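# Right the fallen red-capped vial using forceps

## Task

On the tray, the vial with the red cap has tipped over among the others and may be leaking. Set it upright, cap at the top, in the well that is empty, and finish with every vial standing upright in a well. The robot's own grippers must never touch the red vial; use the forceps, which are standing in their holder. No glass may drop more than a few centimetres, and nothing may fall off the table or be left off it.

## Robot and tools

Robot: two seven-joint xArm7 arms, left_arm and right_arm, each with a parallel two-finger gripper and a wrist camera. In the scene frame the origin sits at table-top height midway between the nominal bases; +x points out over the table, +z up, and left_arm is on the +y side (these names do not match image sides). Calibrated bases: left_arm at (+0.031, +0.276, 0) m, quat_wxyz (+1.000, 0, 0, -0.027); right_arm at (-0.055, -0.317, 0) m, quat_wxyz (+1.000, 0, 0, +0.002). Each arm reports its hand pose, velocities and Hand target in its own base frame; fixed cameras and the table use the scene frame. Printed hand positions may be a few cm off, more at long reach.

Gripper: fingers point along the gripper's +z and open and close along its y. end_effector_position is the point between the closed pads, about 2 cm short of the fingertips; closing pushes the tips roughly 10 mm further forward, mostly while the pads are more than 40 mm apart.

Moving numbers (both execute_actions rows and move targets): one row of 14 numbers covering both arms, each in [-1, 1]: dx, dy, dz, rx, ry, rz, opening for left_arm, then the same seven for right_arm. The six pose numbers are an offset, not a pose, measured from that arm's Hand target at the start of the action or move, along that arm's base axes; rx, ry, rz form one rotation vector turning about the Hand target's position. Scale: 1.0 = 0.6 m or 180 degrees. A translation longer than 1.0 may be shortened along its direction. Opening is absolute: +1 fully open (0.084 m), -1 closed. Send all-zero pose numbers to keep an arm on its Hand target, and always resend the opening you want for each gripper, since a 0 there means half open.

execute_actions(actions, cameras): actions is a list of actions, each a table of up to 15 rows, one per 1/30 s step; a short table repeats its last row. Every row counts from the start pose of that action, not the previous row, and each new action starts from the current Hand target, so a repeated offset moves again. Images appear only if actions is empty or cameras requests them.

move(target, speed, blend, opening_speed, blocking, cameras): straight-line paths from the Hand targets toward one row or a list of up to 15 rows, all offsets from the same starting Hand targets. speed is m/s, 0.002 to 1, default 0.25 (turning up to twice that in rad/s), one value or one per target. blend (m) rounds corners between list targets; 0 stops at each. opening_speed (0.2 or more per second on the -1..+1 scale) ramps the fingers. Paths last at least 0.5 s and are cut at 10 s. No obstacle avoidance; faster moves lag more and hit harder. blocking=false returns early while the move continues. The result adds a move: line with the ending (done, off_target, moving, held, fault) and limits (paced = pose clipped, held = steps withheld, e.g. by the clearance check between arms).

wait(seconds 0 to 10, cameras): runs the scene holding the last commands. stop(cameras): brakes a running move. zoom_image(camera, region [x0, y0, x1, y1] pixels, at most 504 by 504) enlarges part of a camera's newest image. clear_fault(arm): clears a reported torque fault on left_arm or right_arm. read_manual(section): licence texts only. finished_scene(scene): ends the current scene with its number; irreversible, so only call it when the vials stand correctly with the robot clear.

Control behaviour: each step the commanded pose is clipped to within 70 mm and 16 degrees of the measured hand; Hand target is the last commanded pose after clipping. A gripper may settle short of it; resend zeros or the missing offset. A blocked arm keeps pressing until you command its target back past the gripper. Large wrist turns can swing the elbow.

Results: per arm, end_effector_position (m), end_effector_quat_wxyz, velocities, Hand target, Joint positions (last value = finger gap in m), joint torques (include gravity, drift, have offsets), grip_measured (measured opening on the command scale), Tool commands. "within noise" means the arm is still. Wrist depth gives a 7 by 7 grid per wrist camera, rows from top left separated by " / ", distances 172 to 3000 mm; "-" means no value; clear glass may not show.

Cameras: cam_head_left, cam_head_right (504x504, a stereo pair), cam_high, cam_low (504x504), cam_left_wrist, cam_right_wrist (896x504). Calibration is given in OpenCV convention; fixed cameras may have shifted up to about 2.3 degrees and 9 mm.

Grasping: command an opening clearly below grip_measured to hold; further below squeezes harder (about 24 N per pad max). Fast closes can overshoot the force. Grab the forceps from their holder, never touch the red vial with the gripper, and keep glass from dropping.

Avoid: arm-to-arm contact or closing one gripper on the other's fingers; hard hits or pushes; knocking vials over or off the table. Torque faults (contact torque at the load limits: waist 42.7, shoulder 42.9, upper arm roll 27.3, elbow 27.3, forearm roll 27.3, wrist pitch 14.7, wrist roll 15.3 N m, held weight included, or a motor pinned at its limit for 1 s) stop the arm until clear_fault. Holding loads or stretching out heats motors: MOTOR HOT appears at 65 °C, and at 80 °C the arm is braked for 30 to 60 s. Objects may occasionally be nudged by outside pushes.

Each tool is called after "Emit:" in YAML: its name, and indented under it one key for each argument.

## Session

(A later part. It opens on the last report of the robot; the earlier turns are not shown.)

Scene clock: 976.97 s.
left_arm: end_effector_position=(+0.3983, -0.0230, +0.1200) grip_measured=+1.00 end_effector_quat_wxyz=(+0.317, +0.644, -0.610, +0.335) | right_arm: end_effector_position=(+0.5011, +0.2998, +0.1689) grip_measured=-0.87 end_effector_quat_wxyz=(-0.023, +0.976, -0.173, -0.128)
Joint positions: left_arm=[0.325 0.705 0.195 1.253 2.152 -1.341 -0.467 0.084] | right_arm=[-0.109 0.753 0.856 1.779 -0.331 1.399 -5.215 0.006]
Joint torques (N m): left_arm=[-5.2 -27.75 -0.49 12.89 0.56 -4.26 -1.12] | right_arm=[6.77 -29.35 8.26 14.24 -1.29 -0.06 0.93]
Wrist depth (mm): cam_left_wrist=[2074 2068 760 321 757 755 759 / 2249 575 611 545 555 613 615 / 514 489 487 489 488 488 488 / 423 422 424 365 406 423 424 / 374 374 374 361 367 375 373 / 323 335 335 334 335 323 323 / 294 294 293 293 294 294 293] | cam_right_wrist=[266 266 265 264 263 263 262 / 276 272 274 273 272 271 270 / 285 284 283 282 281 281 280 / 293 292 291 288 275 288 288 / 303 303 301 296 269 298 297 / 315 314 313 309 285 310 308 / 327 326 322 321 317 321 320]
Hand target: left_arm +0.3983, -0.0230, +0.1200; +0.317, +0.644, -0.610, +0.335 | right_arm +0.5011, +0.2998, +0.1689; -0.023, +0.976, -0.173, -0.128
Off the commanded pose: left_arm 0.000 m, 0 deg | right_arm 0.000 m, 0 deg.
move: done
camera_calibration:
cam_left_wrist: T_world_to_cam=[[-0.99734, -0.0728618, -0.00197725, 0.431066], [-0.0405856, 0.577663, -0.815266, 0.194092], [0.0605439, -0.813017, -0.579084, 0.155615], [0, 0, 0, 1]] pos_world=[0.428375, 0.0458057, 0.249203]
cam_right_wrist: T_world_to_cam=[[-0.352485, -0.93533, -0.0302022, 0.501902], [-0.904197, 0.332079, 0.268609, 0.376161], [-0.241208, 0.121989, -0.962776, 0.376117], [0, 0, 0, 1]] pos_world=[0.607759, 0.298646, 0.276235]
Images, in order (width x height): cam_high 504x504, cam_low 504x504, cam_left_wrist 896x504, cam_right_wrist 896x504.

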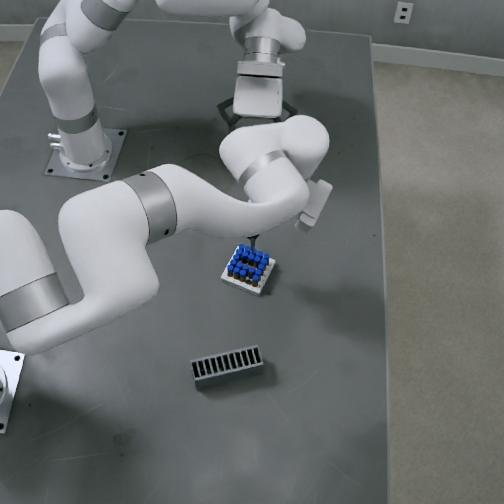

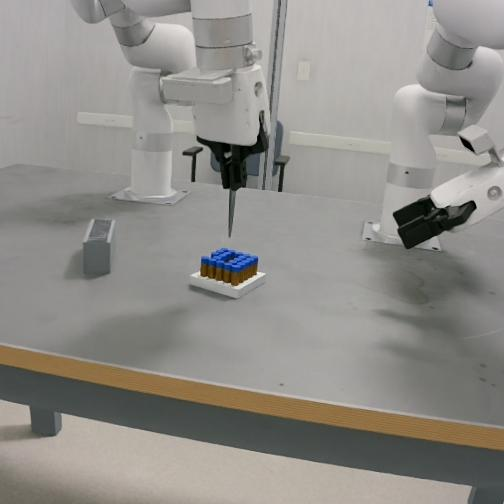

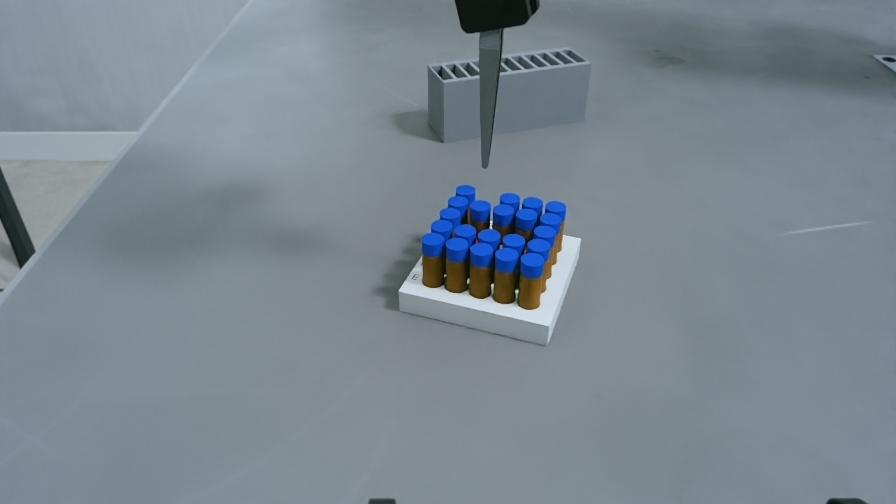

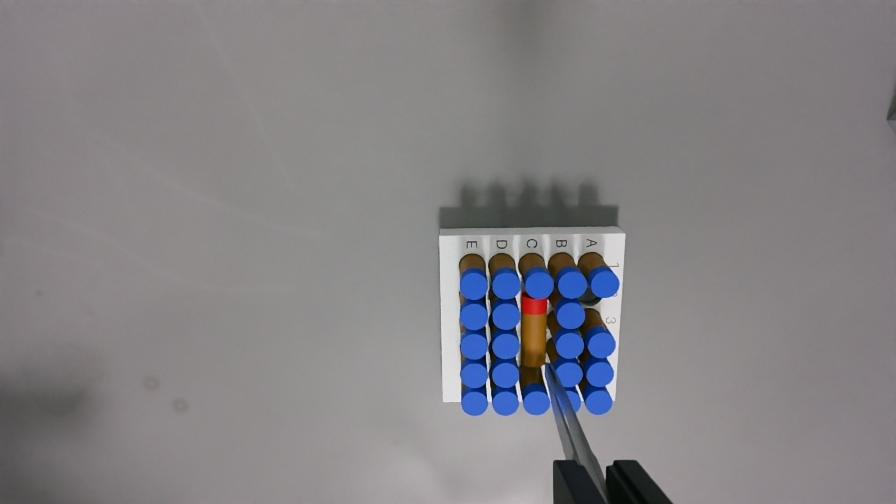

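Emit:
move:
  target:
    - [0,0,0,0,0,0,1, -0.1253,0.0457,0,0,0,0,-1]
    - [0,0,0,0,0,0,1, -0.1253,0.0457,-0.1117,0,0,0,-1]
  speed: 0.2
  blend: [0.01,0]
  cameras: ["cam_right_wrist","cam_left_wrist"]

Emit:
zoom_image:
  camera: "cam_right_wrist"
  region: [430, 220, 640, 504]

Emit:
zoom_image:
  camera: "cam_left_wrist"
  region: [480, 60, 700, 280]

Scene clock: 1007.83 s.
left_arm: end_effector_position=(+0.3983, -0.0230, +0.1200) grip_measured=+1.00 end_effector_quat_wxyz=(+0.317, +0.644, -0.610, +0.335) | right_arm: end_effector_position=(+0.4259, +0.3272, +0.1020) grip_measured=-0.87 end_effector_quat_wxyz=(-0.023, +0.976, -0.173, -0.128)
Joint positions: left_arm=[0.325 0.705 0.195 1.253 2.152 -1.341 -0.467 0.084] | right_arm=[-0.155 0.672 0.89 1.4 -0.32 1.111 -5.114 0.006]
Joint torques (N m): left_arm=[-5 -27.57 -0.15 12.82 0.38 -4.24 -1.11] | right_arm=[6.55 -23.89 8.63 12.14 -1.23 -2.82 1.39]
Wrist depth (mm): cam_left_wrist=[2074 2032 756 756 250 698 757 / 2220 574 614 542 314 577 613 / 512 488 487 487 464 487 488 / 422 423 421 364 383 423 424 / 373 374 374 362 367 374 373 / 323 335 334 334 334 324 323 / 294 293 294 294 294 294 294] | cam_right_wrist=[203 202 201 198 197 198 199 / 209 208 207 - - 205 206 / 216 216 215 213 186 211 212 / 222 222 221 193 178 217 218 / 230 229 229 228 226 227 226 / 239 238 237 235 234 235 235 / 249 247 246 244 241 244 242]
Hand target: left_arm +0.3983, -0.0230, +0.1200; +0.317, +0.644, -0.610, +0.335 | right_arm +0.4259, +0.3272, +0.1019; -0.023, +0.976, -0.173, -0.128
Off the commanded pose: left_arm 0.000 m, 0 deg | right_arm 0.000 m, 0 deg.
move: done
camera_calibration:
cam_left_wrist: T_world_to_cam=[[-0.99734, -0.0728618, -0.00197725, 0.431066], [-0.0405856, 0.577663, -0.815266, 0.194092], [0.0605439, -0.813017, -0.579084, 0.155615], [0, 0, 0, 1]] pos_world=[0.428375, 0.0458057, 0.249203]
cam_right_wrist: T_world_to_cam=[[-0.352281, -0.93541, -0.0300926, 0.498894], [-0.904225, 0.331891, 0.268748, 0.317109], [-0.241403, 0.121886, -0.96274, 0.290259], [0, 0, 0, 1]] pos_world=[0.532558, 0.326047, 0.209234]
Images, in order (width x height): cam_left_wrist 896x504, cam_right_wrist 896x504.

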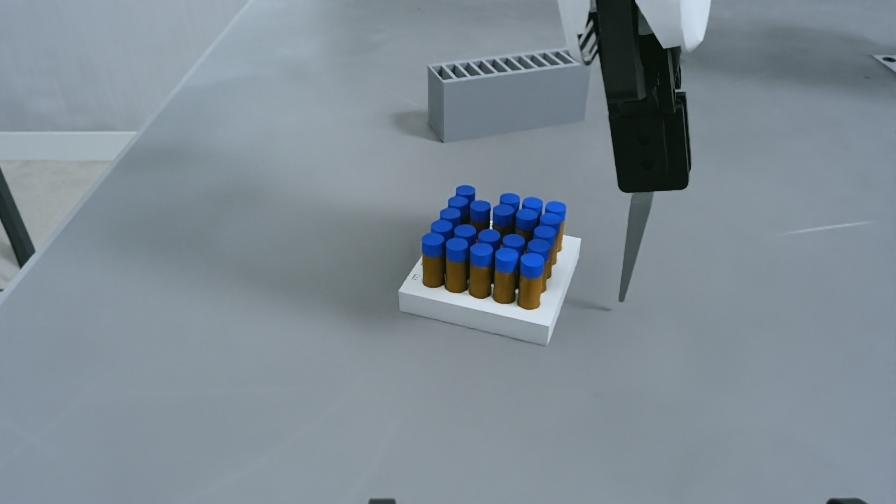

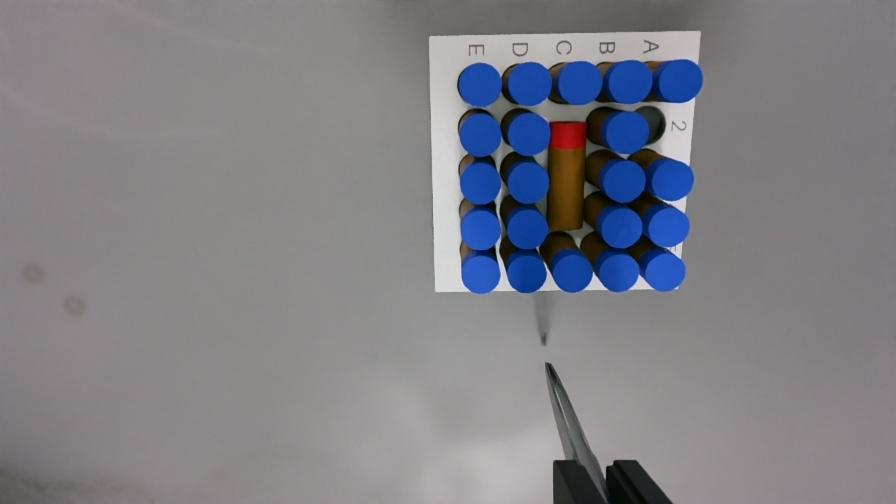

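Scaled by 1.775 from the camera's 896x504 image, which has a finer 1280x720 frame.

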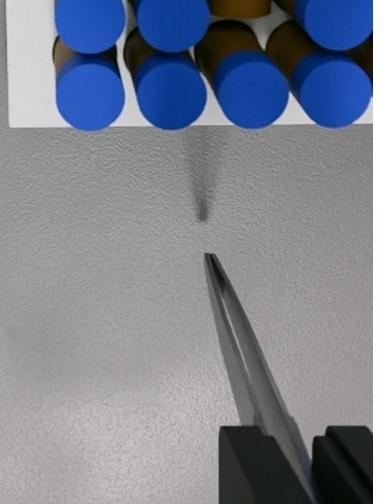

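Scaled by 2.291 from the camera's 896x504 image, which has a finer 1280x720 frame.

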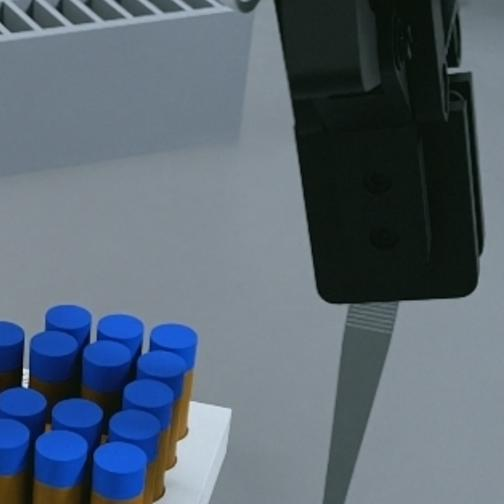

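Emit:
move:
  target: [0,0,0,0,0,0,1, 0,0,0,0,0,0,-0.82]
  opening_speed: 0.2
  cameras: ["cam_right_wrist"]

Emit:
zoom_image:
  camera: "cam_right_wrist"
  region: [430, 220, 640, 504]

Scene clock: 1012.70 s.
left_arm: end_effector_position=(+0.3983, -0.0230, +0.1200) grip_measured=+1.00 end_effector_quat_wxyz=(+0.317, +0.644, -0.610, +0.335) | right_arm: end_effector_position=(+0.4259, +0.3272, +0.1019) grip_measured=-0.84 end_effector_quat_wxyz=(-0.023, +0.976, -0.173, -0.128) end_effector_velocity=(+0.001, -0.001, +0.000) end_effector_angular_velocity=(+0.000, +0.001, -0.001)
Joint positions: left_arm=[0.325 0.705 0.195 1.253 2.152 -1.341 -0.467 0.084] | right_arm=[-0.155 0.672 0.89 1.4 -0.32 1.111 -5.114 0.007]
Joint velocities: left_arm=[within noise] | right_arm=[-0.002 0 0 -0.001 0 0 -0.001 0.001]
Joint torques (N m): left_arm=[-4.89 -27.64 -0.29 12.7 0.39 -4.09 -1] | right_arm=[6.82 -24.09 8.53 14.05 -1.28 -2.8 1.37]
Wrist depth (mm): cam_left_wrist=[2106 2112 760 762 250 700 758 / 2242 576 613 545 313 575 611 / 514 488 490 488 465 490 488 / 422 423 423 363 383 423 422 / 375 374 374 361 367 374 374 / 323 334 335 334 335 324 324 / 293 293 293 294 294 293 294] | cam_right_wrist=[202 202 201 198 197 198 199 / 209 208 207 - - 204 205 / 216 216 215 213 188 212 212 / 222 221 221 193 178 217 218 / 230 229 229 228 227 227 226 / 239 238 237 235 236 235 234 / 248 247 247 244 241 244 242]
Hand target: left_arm +0.3983, -0.0230, +0.1200; +0.317, +0.644, -0.610, +0.335 | right_arm +0.4259, +0.3272, +0.1019; -0.023, +0.976, -0.173, -0.128
Off the commanded pose: left_arm 0.000 m, 0 deg | right_arm 0.000 m, 0 deg.
move: done
camera_calibration:
cam_right_wrist: T_world_to_cam=[[-0.352372, -0.935376, -0.0301023, 0.498968], [-0.904215, 0.331987, 0.268663, 0.317181], [-0.241307, 0.121888, -0.962764, 0.290236], [0, 0, 0, 1]] pos_world=[0.532658, 0.326047, 0.209234]
Images, in order (width x height): cam_right_wrist 896x504.

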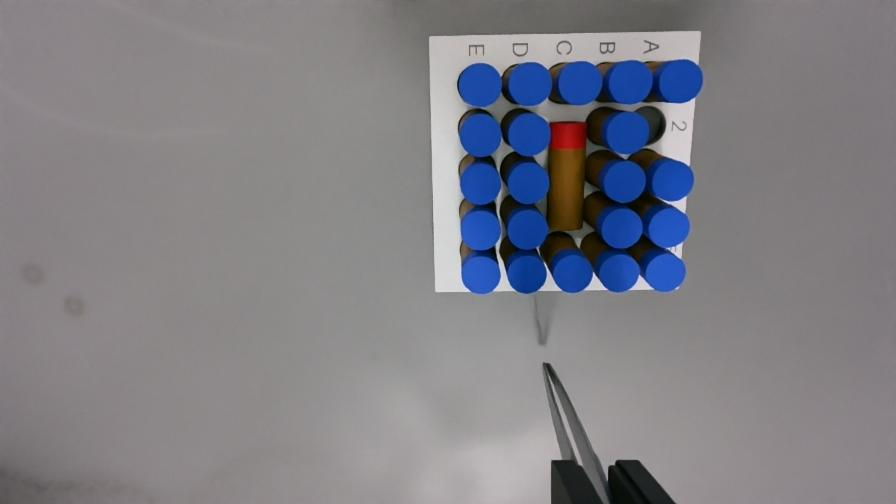

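Scaled by 1.775 from the camera's 896x504 image, which has a finer 1280x720 frame.

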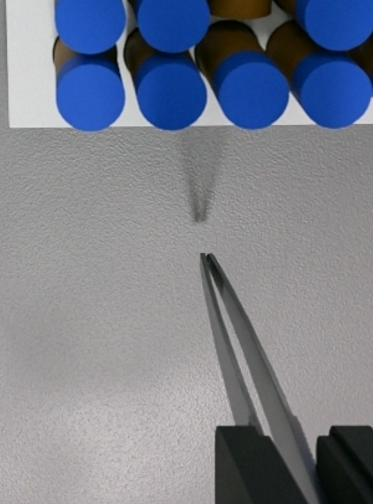

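Emit:
move:
  target: [0,0,0,0,0,0,1, 0,0,0,0,0,0,-0.76]
  opening_speed: 0.2
  cameras: ["cam_right_wrist"]

Emit:
zoom_image:
  camera: "cam_right_wrist"
  region: [430, 220, 640, 504]

Scene clock: 1019.37 s.
left_arm: end_effector_position=(+0.3983, -0.0230, +0.1200) grip_measured=+1.00 end_effector_quat_wxyz=(+0.317, +0.644, -0.610, +0.335) | right_arm: end_effector_position=(+0.4259, +0.3272, +0.1019) grip_measured=-0.78 end_effector_quat_wxyz=(-0.023, +0.976, -0.173, -0.128) end_effector_velocity=(+0.000, +0.000, +0.000) end_effector_angular_velocity=(-0.001, -0.001, +0.000)
Joint positions: left_arm=[0.325 0.705 0.195 1.253 2.152 -1.341 -0.467 0.084] | right_arm=[-0.155 0.672 0.89 1.4 -0.32 1.111 -5.114 0.01]
Joint velocities: left_arm=[within noise] | right_arm=[0 -0.001 -0.001 -0.001 -0.001 0 0 0.001]
Joint torques (N m): left_arm=[-4.73 -27.73 -0.22 12.68 0.42 -4.19 -1.05] | right_arm=[6.67 -24.19 8.48 14.06 -1.12 -2.7 1.36]
Wrist depth (mm): cam_left_wrist=[2093 2050 758 755 248 700 756 / 2235 574 611 544 312 574 614 / 515 490 487 488 464 490 486 / 423 423 424 364 383 424 423 / 374 374 373 362 367 374 373 / 323 334 335 335 334 323 323 / 293 294 294 294 294 294 294] | cam_right_wrist=[202 202 201 198 197 198 199 / 209 209 207 - - 205 206 / 216 216 215 213 188 211 212 / 222 221 221 193 178 217 218 / 230 229 229 228 227 227 226 / 239 238 237 235 234 235 234 / 248 247 247 244 242 244 242]
Hand target: left_arm +0.3983, -0.0230, +0.1200; +0.317, +0.644, -0.610, +0.335 | right_arm +0.4259, +0.3272, +0.1019; -0.023, +0.976, -0.173, -0.128
Off the commanded pose: left_arm 0.000 m, 0 deg | right_arm 0.000 m, 0 deg.
move: done
camera_calibration:
cam_right_wrist: T_world_to_cam=[[-0.352372, -0.935376, -0.0301023, 0.498968], [-0.904215, 0.331987, 0.268663, 0.317181], [-0.241307, 0.121888, -0.962764, 0.290236], [0, 0, 0, 1]] pos_world=[0.532658, 0.326047, 0.209234]
Images, in order (width x height): cam_right_wrist 896x504.

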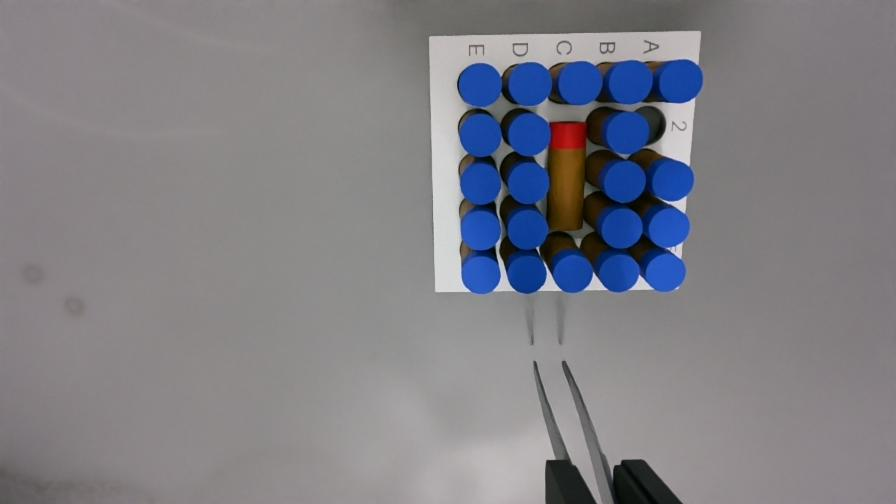

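Scaled by 1.775 from the camera's 896x504 image, which has a finer 1280x720 frame.

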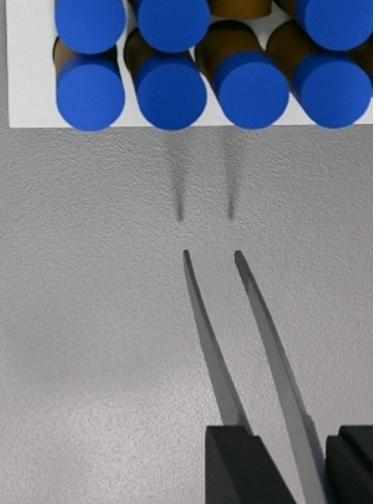

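Emit:
zoom_image:
  camera: "cam_right_wrist"
  region: [500, 50, 660, 250]

Scaled by 2.520 from the camera's 896x504 image, which has a finer 1280x720 frame.

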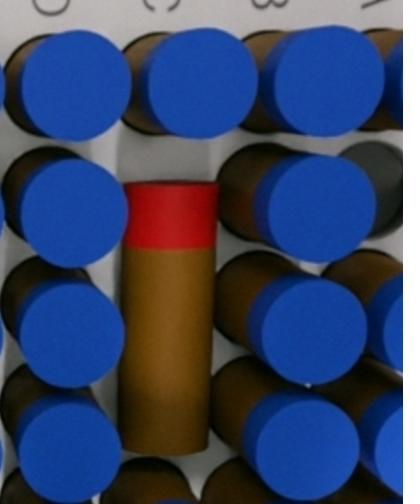

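Emit:
move:
  target: [0,0,0,0,0,0,1, 0,0,-0.0067,0,0,0.0061,-0.735]
  speed: 0.05
  opening_speed: 0.2
  cameras: ["cam_right_wrist","cam_left_wrist"]

Emit:
zoom_image:
  camera: "cam_right_wrist"
  region: [490, 320, 610, 440]

Emit:
zoom_image:
  camera: "cam_left_wrist"
  region: [560, 180, 700, 320]

Scene clock: 1065.67 s.
left_arm: end_effector_position=(+0.3983, -0.0230, +0.1200) grip_measured=+1.00 end_effector_quat_wxyz=(+0.317, +0.644, -0.610, +0.335) | right_arm: end_effector_position=(+0.4259, +0.3272, +0.0980) grip_measured=-0.76 end_effector_quat_wxyz=(-0.022, +0.978, -0.164, -0.129)
Joint positions: left_arm=[0.325 0.705 0.195 1.253 2.152 -1.341 -0.467 0.084] | right_arm=[-0.151 0.682 0.888 1.402 -0.329 1.11 -5.127 0.011]
Joint torques (N m): left_arm=[-4.81 -27.53 -0.18 12.53 0.32 -4.21 -1.06] | right_arm=[6.99 -24.37 8.45 13.95 -1.29 -2.83 -1.29]
Wrist depth (mm): cam_left_wrist=[2099 2044 754 757 250 702 755 / 2199 574 612 543 544 544 610 / 514 486 488 488 465 463 487 / 424 422 423 362 383 422 423 / 374 373 374 361 367 373 374 / 324 335 335 335 334 323 323 / 293 294 294 294 294 293 293] | cam_right_wrist=[199 198 197 194 193 193 195 / 205 204 204 202 - 201 202 / 212 211 210 209 186 208 209 / 218 217 217 214 174 213 214 / 226 225 224 224 221 222 222 / 234 233 233 232 230 231 230 / 243 243 242 239 238 239 239]
Hand target: left_arm +0.3983, -0.0230, +0.1200; +0.317, +0.644, -0.610, +0.335 | right_arm +0.4259, +0.3272, +0.0979; -0.022, +0.978, -0.163, -0.129
Off the commanded pose: left_arm 0.000 m, 0 deg | right_arm 0.000 m, 0 deg.
move: done
camera_calibration:
cam_left_wrist: T_world_to_cam=[[-0.99734, -0.0728618, -0.00197725, 0.431066], [-0.0405856, 0.577663, -0.815266, 0.194092], [0.0605439, -0.813017, -0.579084, 0.155615], [0, 0, 0, 1]] pos_world=[0.428375, 0.0458057, 0.249203]
cam_right_wrist: T_world_to_cam=[[-0.334671, -0.941854, -0.0301002, 0.493436], [-0.910327, 0.314884, 0.268613, 0.326427], [-0.243516, 0.117298, -0.962778, 0.288815], [0, 0, 0, 1]] pos_world=[0.532625, 0.328081, 0.205234]
Images, in order (width x height): cam_left_wrist 896x504, cam_right_wrist 896x504.

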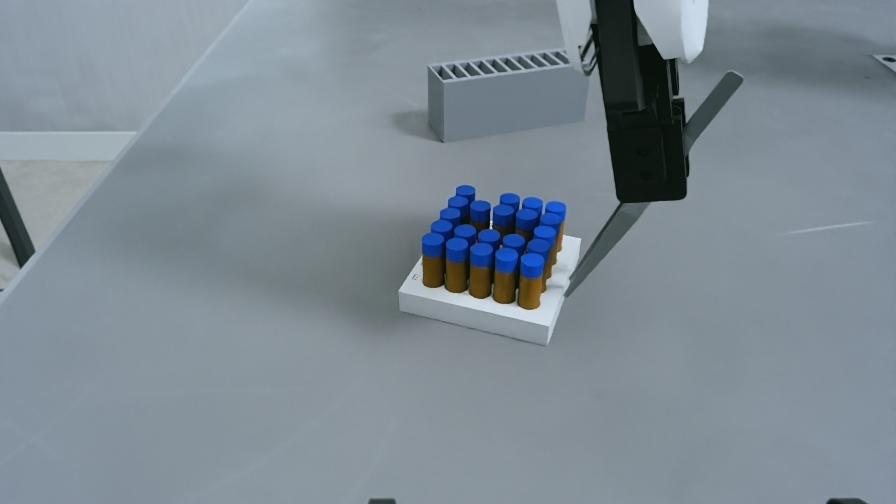

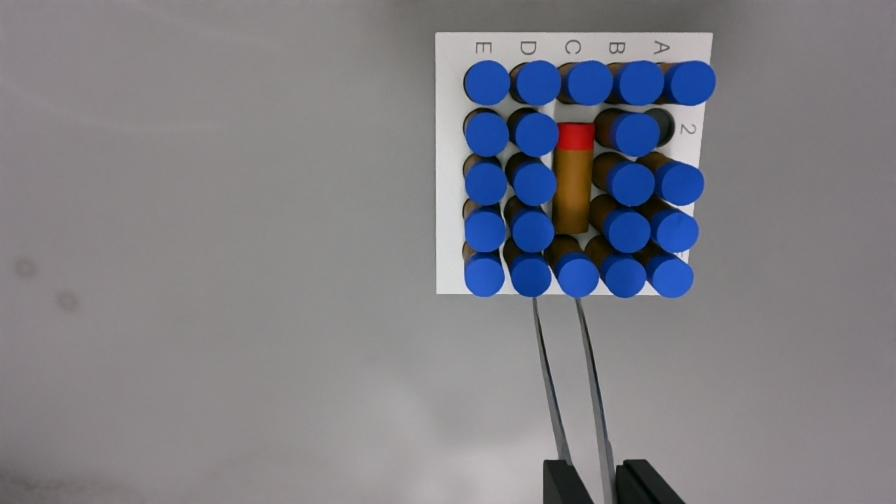

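Scaled by 4.200 from the camera's 896x504 image, which has a finer 1280x720 frame.

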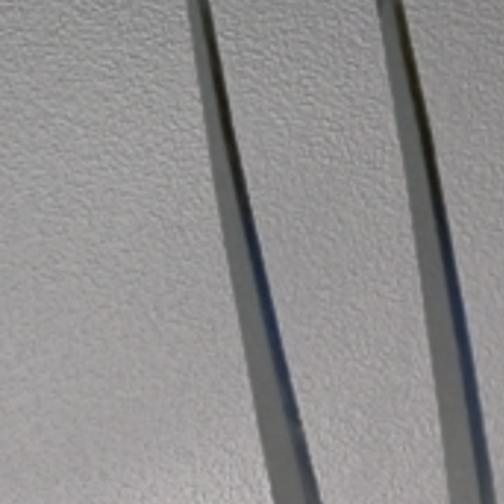

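Scaled by 3.600 from the camera's 896x504 image, which has a finer 1280x720 frame.

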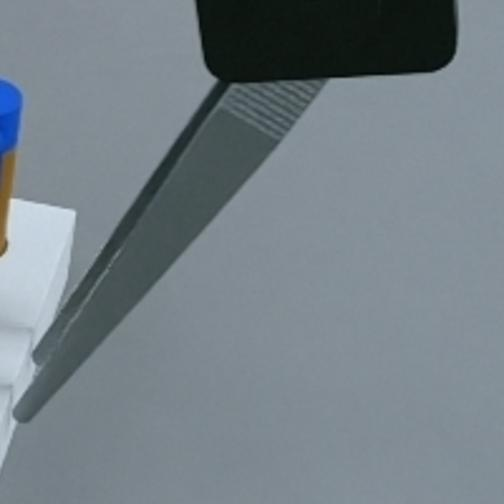

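Emit:
execute_actions:
  actions:
    - [[0,0,0,0,0,0,1,-0.05,0.017,0,0,0,0,-0.78]]
  cameras: ["cam_right_wrist","cam_left_wrist"]

Emit:
zoom_image:
  camera: "cam_left_wrist"
  region: [500, 40, 760, 340]

Scene clock: 1100.50 s.
left_arm: end_effector_position=(+0.3983, -0.0230, +0.1200) grip_measured=+1.00 end_effector_quat_wxyz=(+0.317, +0.644, -0.610, +0.335) | right_arm: end_effector_position=(+0.3960, +0.3374, +0.0979) grip_measured=-0.80 end_effector_quat_wxyz=(-0.022, +0.978, -0.163, -0.129)
Joint positions: left_arm=[0.325 0.705 0.195 1.253 2.152 -1.341 -0.467 0.084] | right_arm=[-0.163 0.631 0.921 1.308 -0.307 1.061 -5.09 0.009]
Joint torques (N m): left_arm=[-4.74 -27.89 -0.2 12.53 0.3 -4.07 -1.12] | right_arm=[-7.01 -33.35 14.18 8.39 1.75 -2.97 1.39]
Wrist depth (mm): cam_left_wrist=[2080 2038 760 760 755 238 757 / 2271 576 614 543 544 278 611 / 513 487 489 490 488 312 488 / 424 423 424 363 405 423 423 / 374 374 373 362 359 374 374 / 323 335 334 334 335 323 323 / 294 294 294 294 293 293 294] | cam_right_wrist=[198 198 197 196 180 193 195 / 205 204 204 202 179 202 201 / 212 212 209 209 211 209 209 / 218 218 217 216 215 215 214 / 226 225 224 220 223 222 221 / 234 233 233 230 231 231 230 / 243 242 241 237 238 240 239]
Hand target: left_arm +0.3983, -0.0230, +0.1200; +0.317, +0.644, -0.610, +0.335 | right_arm +0.3959, +0.3374, +0.0979; -0.022, +0.978, -0.163, -0.129
Off the commanded pose: left_arm 0.000 m, 0 deg | right_arm 0.000 m, 0 deg.
camera_calibration:
cam_left_wrist: T_world_to_cam=[[-0.99734, -0.0728618, -0.00197725, 0.431066], [-0.0405856, 0.577663, -0.815266, 0.194092], [0.0605439, -0.813017, -0.579084, 0.155615], [0, 0, 0, 1]] pos_world=[0.428375, 0.0458057, 0.249203]
cam_right_wrist: T_world_to_cam=[[-0.334353, -0.941968, -0.0300604, 0.492871], [-0.910417, 0.31458, 0.268665, 0.296069], [-0.243618, 0.117197, -0.962764, 0.280299], [0, 0, 0, 1]] pos_world=[0.502625, 0.338282, 0.205134]
Images, in order (width x height): cam_left_wrist 896x504, cam_right_wrist 896x504.

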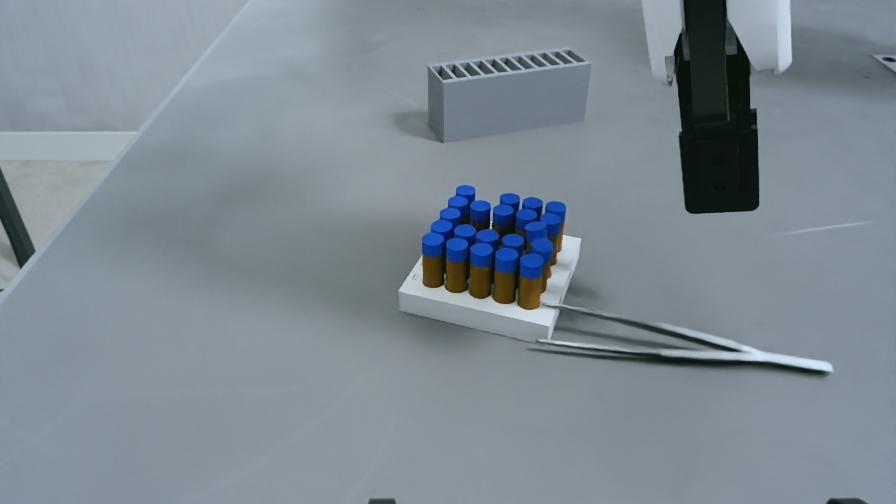

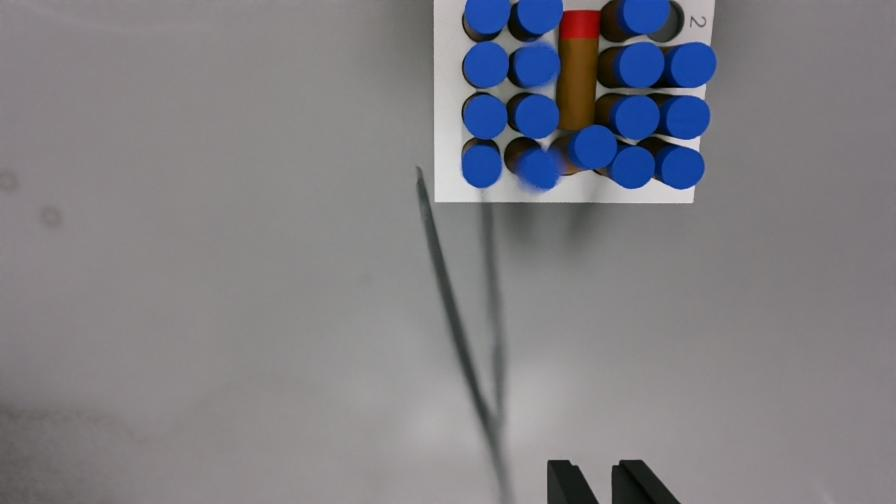

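Scaled by 1.680 from the camera's 896x504 image, which has a finer 1280x720 frame.

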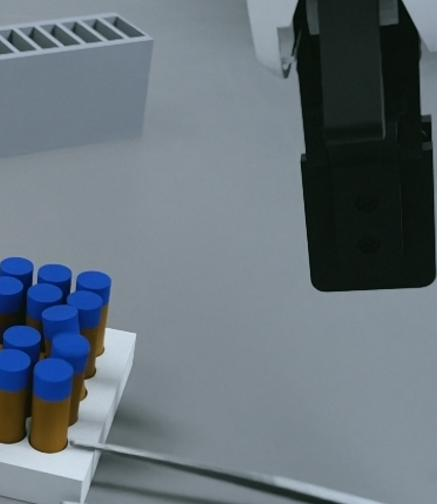

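Emit:
wait:
  seconds: 0.5
  cameras: ["cam_right_wrist","cam_left_wrist","cam_high"]

Emit:
zoom_image:
  camera: "cam_left_wrist"
  region: [380, 160, 840, 390]

Emit:
zoom_image:
  camera: "cam_right_wrist"
  region: [380, 0, 740, 504]

Scene clock: 1104.70 s.
left_arm: end_effector_position=(+0.3983, -0.0230, +0.1200) grip_measured=+1.00 end_effector_quat_wxyz=(+0.317, +0.644, -0.610, +0.335) | right_arm: end_effector_position=(+0.3959, +0.3374, +0.0979) grip_measured=-0.80 end_effector_quat_wxyz=(-0.022, +0.978, -0.163, -0.129)
Joint positions: left_arm=[0.325 0.705 0.195 1.253 2.152 -1.341 -0.467 0.084] | right_arm=[-0.163 0.631 0.921 1.307 -0.307 1.061 -5.09 0.009]
Joint torques (N m): left_arm=[-4.97 -27.78 -0.19 12.46 0.29 -4.14 -1.14] | right_arm=[-7.09 -33.29 14.17 8.25 1.71 -2.82 1.33]
Wrist depth (mm): cam_left_wrist=[2080 2068 758 755 760 238 759 / 2213 575 614 542 544 277 615 / 514 489 490 489 488 312 488 / 424 422 423 363 404 423 423 / 373 375 374 361 360 375 375 / 323 335 334 335 335 323 323 / 294 294 294 294 294 294 294] | cam_right_wrist=[198 198 197 195 180 193 195 / 205 204 204 - 178 202 202 / 212 212 209 207 196 209 208 / 218 217 217 216 215 215 214 / 226 225 224 222 223 222 221 / 234 233 232 230 231 231 230 / 243 243 242 237 238 239 239]
Hand target: left_arm +0.3983, -0.0230, +0.1200; +0.317, +0.644, -0.610, +0.335 | right_arm +0.3959, +0.3374, +0.0979; -0.022, +0.978, -0.163, -0.129
Tool commands: left_gripper/opening=+1.0 right_gripper/opening=-0.78
Off the commanded pose: left_arm 0.000 m, 0 deg | right_arm 0.000 m, 0 deg.
wait: 0.50 s; at rest from the start
camera_calibration:
cam_left_wrist: T_world_to_cam=[[-0.99734, -0.0728618, -0.00197725, 0.431066], [-0.0405856, 0.577663, -0.815266, 0.194092], [0.0605439, -0.813017, -0.579084, 0.155615], [0, 0, 0, 1]] pos_world=[0.428375, 0.0458057, 0.249203]
cam_right_wrist: T_world_to_cam=[[-0.334376, -0.941957, -0.0301512, 0.492992], [-0.910409, 0.314576, 0.268696, 0.296028], [-0.243615, 0.117295, -0.962753, 0.28025], [0, 0, 0, 1]] pos_world=[0.502625, 0.338382, 0.205134]
Images, in order (width x height): cam_high 504x504, cam_left_wrist 896x504, cam_right_wrist 896x504.

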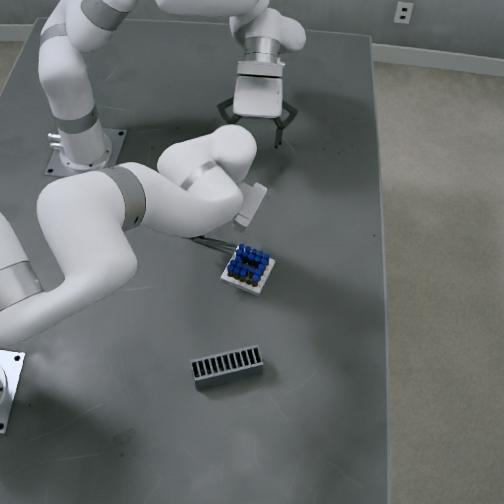

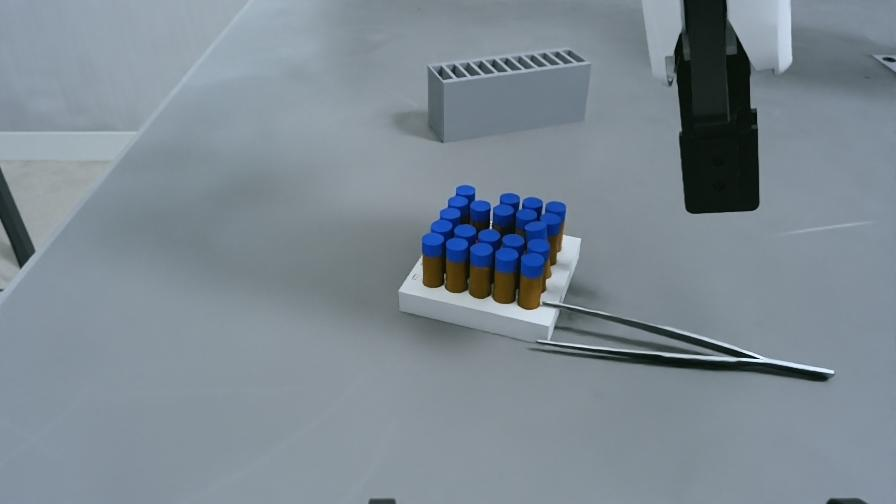

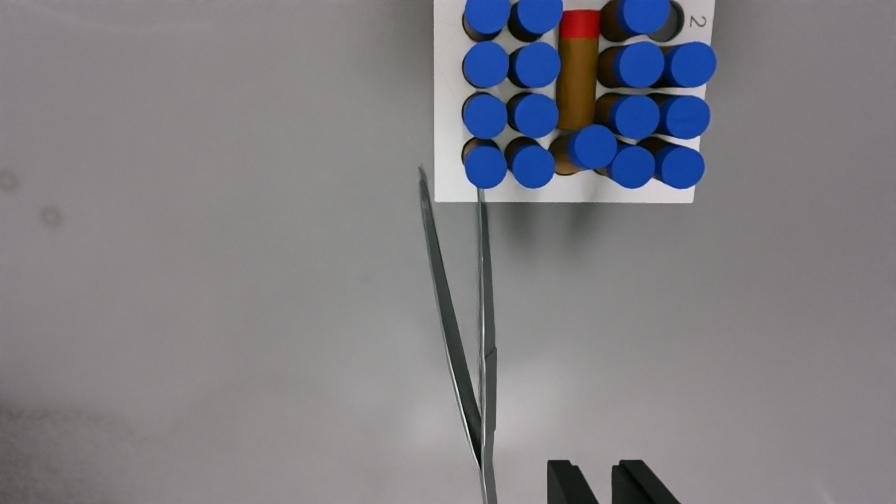

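Scaled by 1.096 from the camera's 896x504 image, which has a finer 1280x720 frame.

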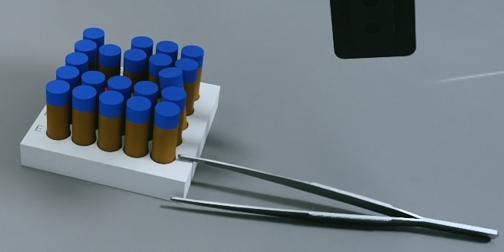

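Scaled by 1.000.

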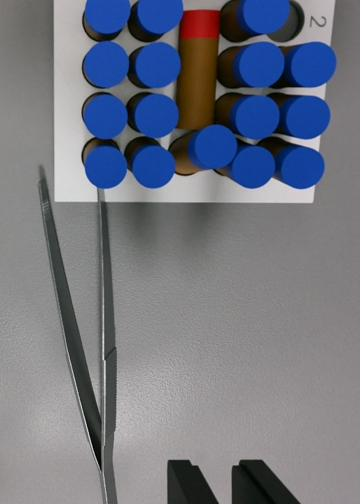

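Emit:
move:
  target:
    - [0,0,0,0,0,0,1, 0,0,0.1,0,0,0,-0.7]
    - [0,0,0,0,0,0,1, -0.015,0.028,0.17,-0.061,0.018,-0.481,-0.3]
    - [0,0,0,0,0,0,1, -0.03,0.0567,0.1035,-0.1219,0.0359,-0.9618,-0.3]
  speed: [0.2,0.6,0.6]
  blend: [0.02,0.02,0]
  cameras: ["cam_right_wrist","cam_left_wrist"]

Emit:
zoom_image:
  camera: "cam_right_wrist"
  region: [450, 240, 750, 504]

Scene clock: 1193.70 s.
left_arm: end_effector_position=(+0.3983, -0.0230, +0.1200) grip_measured=+1.00 end_effector_quat_wxyz=(+0.317, +0.644, -0.610, +0.335) | right_arm: end_effector_position=(+0.3779, +0.3714, +0.1600) grip_measured=-0.32 end_effector_quat_wxyz=(+0.000, +0.118, +0.993, +0.000)
Joint positions: left_arm=[0.325 0.705 0.195 1.253 2.152 -1.341 -0.467 0.084] | right_arm=[0.234 0.308 0.595 1.247 -0.202 0.999 -1.987 0.03]
Joint torques (N m): left_arm=[-4.54 -27.6 -0.02 12.34 0.14 -4.06 -1.06] | right_arm=[6.93 -21.35 0.85 15.74 -1.41 -0.32 1.41]
Wrist depth (mm): cam_left_wrist=[2112 2062 751 756 757 756 219 / 2206 576 609 542 556 573 239 / 515 489 488 487 486 490 487 / 423 423 422 363 406 424 423 / 374 373 374 361 360 374 374 / 323 334 335 335 335 323 323 / 294 294 294 294 294 294 293] | cam_right_wrist=[296 295 294 293 292 291 289 / 295 295 293 293 292 291 290 / 296 295 294 293 292 291 290 / 296 295 294 293 292 292 290 / 296 296 294 293 292 291 290 / 296 295 294 293 292 292 290 / 296 295 294 294 292 291 290]
Hand target: left_arm +0.3983, -0.0230, +0.1200; +0.317, +0.644, -0.610, +0.335 | right_arm +0.3779, +0.3715, +0.1600; +0.000, +0.118, +0.993, +0.000
Off the commanded pose: left_arm 0.000 m, 0 deg | right_arm 0.000 m, 0 deg.
move: done; blend cut to 0 m at target 2
camera_calibration:
cam_left_wrist: T_world_to_cam=[[-0.99734, -0.0728618, -0.00197725, 0.431066], [-0.0405856, 0.577663, -0.815266, 0.194092], [0.0605439, -0.813017, -0.579084, 0.155615], [0, 0, 0, 1]] pos_world=[0.428375, 0.0458057, 0.249203]
cam_right_wrist: T_world_to_cam=[[0.236075, 0.971243, -0.0309261, -0.40522], [0.971733, -0.235889, 0.00958938, -0.213137], [0.0020185, -0.0323157, -0.999476, 0.30036], [0, 0, 0, 1]] pos_world=[0.302168, 0.352996, 0.289714]
Images, in order (width x height): cam_left_wrist 896x504, cam_right_wrist 896x504.

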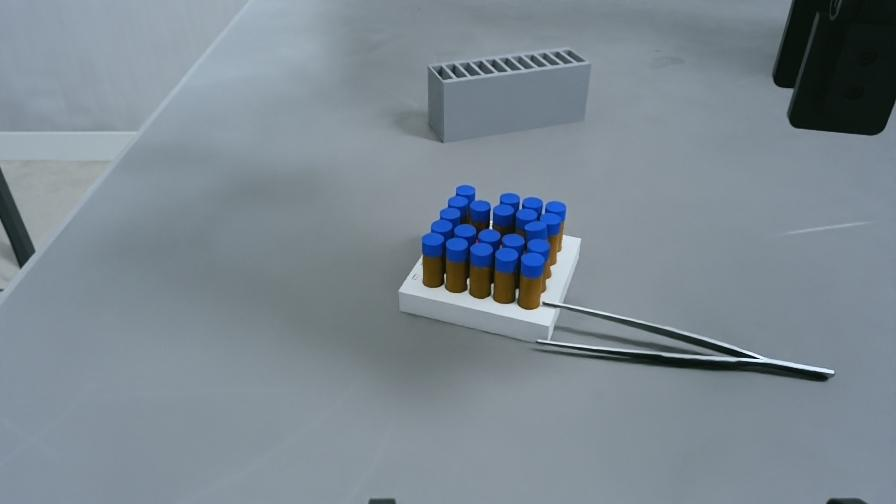

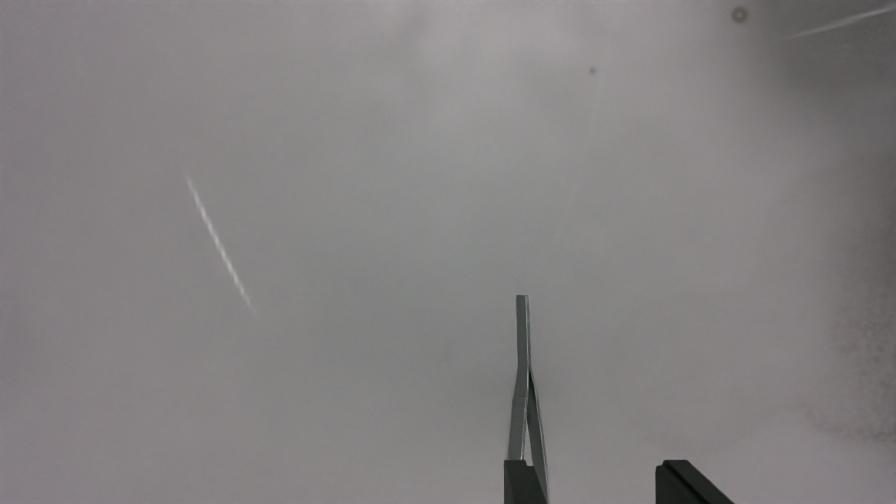

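Scaled by 1.680 from the camera's 896x504 image, which has a finer 1280x720 frame.

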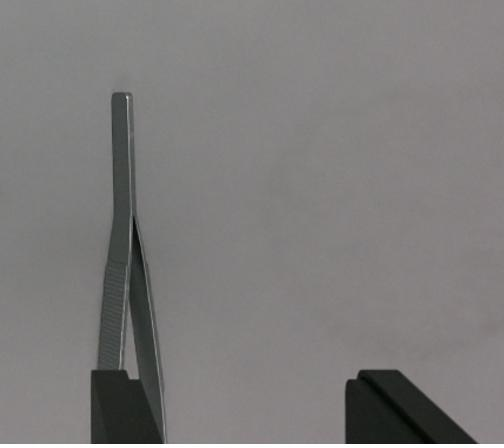

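Emit:
move:
  target:
    - [0,0,0,0,0,0,1, -0.0025,-0.0045,-0.22,0,0,0,-0.4]
    - [0,0,0,0,0,0,1, -0.0025,-0.0045,-0.23,0,0,0,-1]
  speed: [0.2,0.05]
  opening_speed: 0.8
  cameras: ["cam_right_wrist","cam_left_wrist"]

Emit:
zoom_image:
  camera: "cam_right_wrist"
  region: [450, 240, 750, 504]

Emit:
zoom_image:
  camera: "cam_left_wrist"
  region: [500, 200, 896, 420]

Scene clock: 1226.87 s.
left_arm: end_effector_position=(+0.3983, -0.0230, +0.1200) grip_measured=+1.00 end_effector_quat_wxyz=(+0.317, +0.644, -0.610, +0.335) | right_arm: end_effector_position=(+0.3765, +0.3688, +0.0220) grip_measured=-0.88 end_effector_quat_wxyz=(+0.000, +0.118, +0.993, +0.000)
Joint positions: left_arm=[0.325 0.705 0.195 1.253 2.152 -1.341 -0.467 0.084] | right_arm=[0.301 0.551 0.496 1.145 -0.401 0.689 -1.856 0.005]
Joint torques (N m): left_arm=[-4.87 -27.94 0.01 12.3 0.13 -4 -1.1] | right_arm=[5.01 -26.77 3.44 11.49 -0.43 -1.83 1.13]
Wrist depth (mm): cam_left_wrist=[2099 2062 755 757 760 - 215 / 2235 576 610 543 553 - 219 / 512 488 489 488 487 464 231 / 423 423 424 369 404 267 249 / 374 374 374 367 360 341 360 / 323 335 334 335 335 323 323 / 294 294 293 294 293 294 293] | cam_right_wrist=[- - - - - - - / - - - - - - - / - - - - - - - / - - - - - - - / - - - - - - - / - - - - - - - / - - - - - - -]
Hand target: left_arm +0.3983, -0.0230, +0.1200; +0.317, +0.644, -0.610, +0.335 | right_arm +0.3764, +0.3688, +0.0220; +0.000, +0.118, +0.993, +0.000
Off the commanded pose: left_arm 0.000 m, 0 deg | right_arm 0.000 m, 0 deg.
move: done
camera_calibration:
cam_left_wrist: T_world_to_cam=[[-0.99734, -0.0728618, -0.00197725, 0.431066], [-0.0405856, 0.577663, -0.815266, 0.194092], [0.0605439, -0.813017, -0.579084, 0.155615], [0, 0, 0, 1]] pos_world=[0.428375, 0.0458057, 0.249203]
cam_right_wrist: T_world_to_cam=[[0.236076, 0.971242, -0.0309261, -0.406632], [0.971732, -0.23589, 0.0095894, -0.211066], [0.00201847, -0.0323157, -0.999476, 0.162351], [0, 0, 0, 1]] pos_world=[0.300768, 0.350396, 0.151714]
Images, in order (width x height): cam_left_wrist 896x504, cam_right_wrist 896x504.

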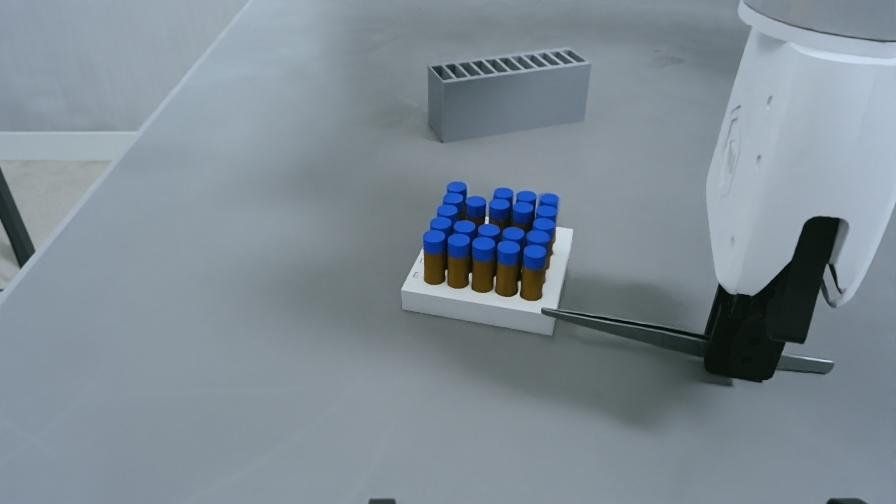

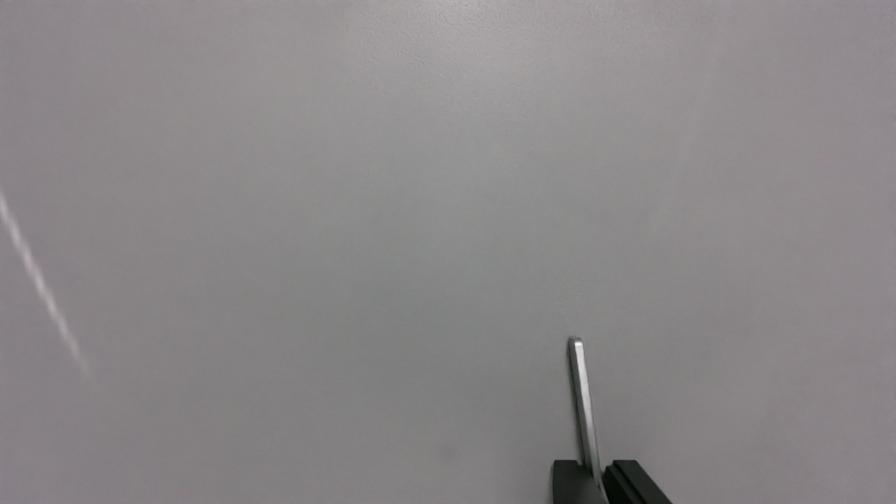

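Scaled by 1.680 from the camera's 896x504 image, which has a finer 1280x720 frame.

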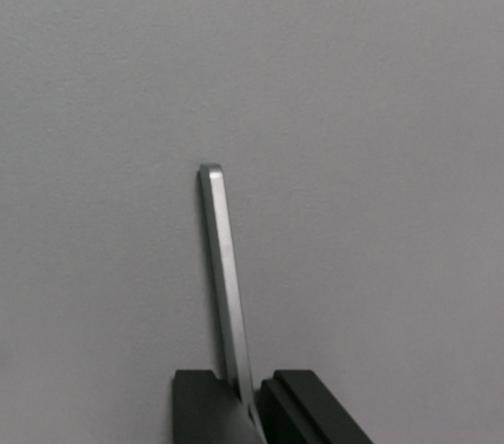

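Scaled by 1.273 from the camera's 896x504 image, which has a finer 1280x720 frame.

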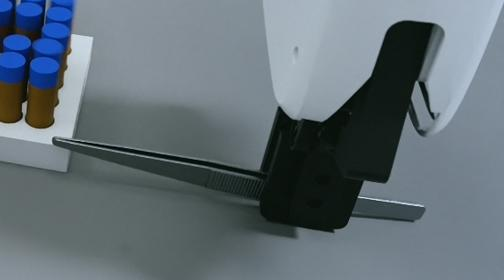

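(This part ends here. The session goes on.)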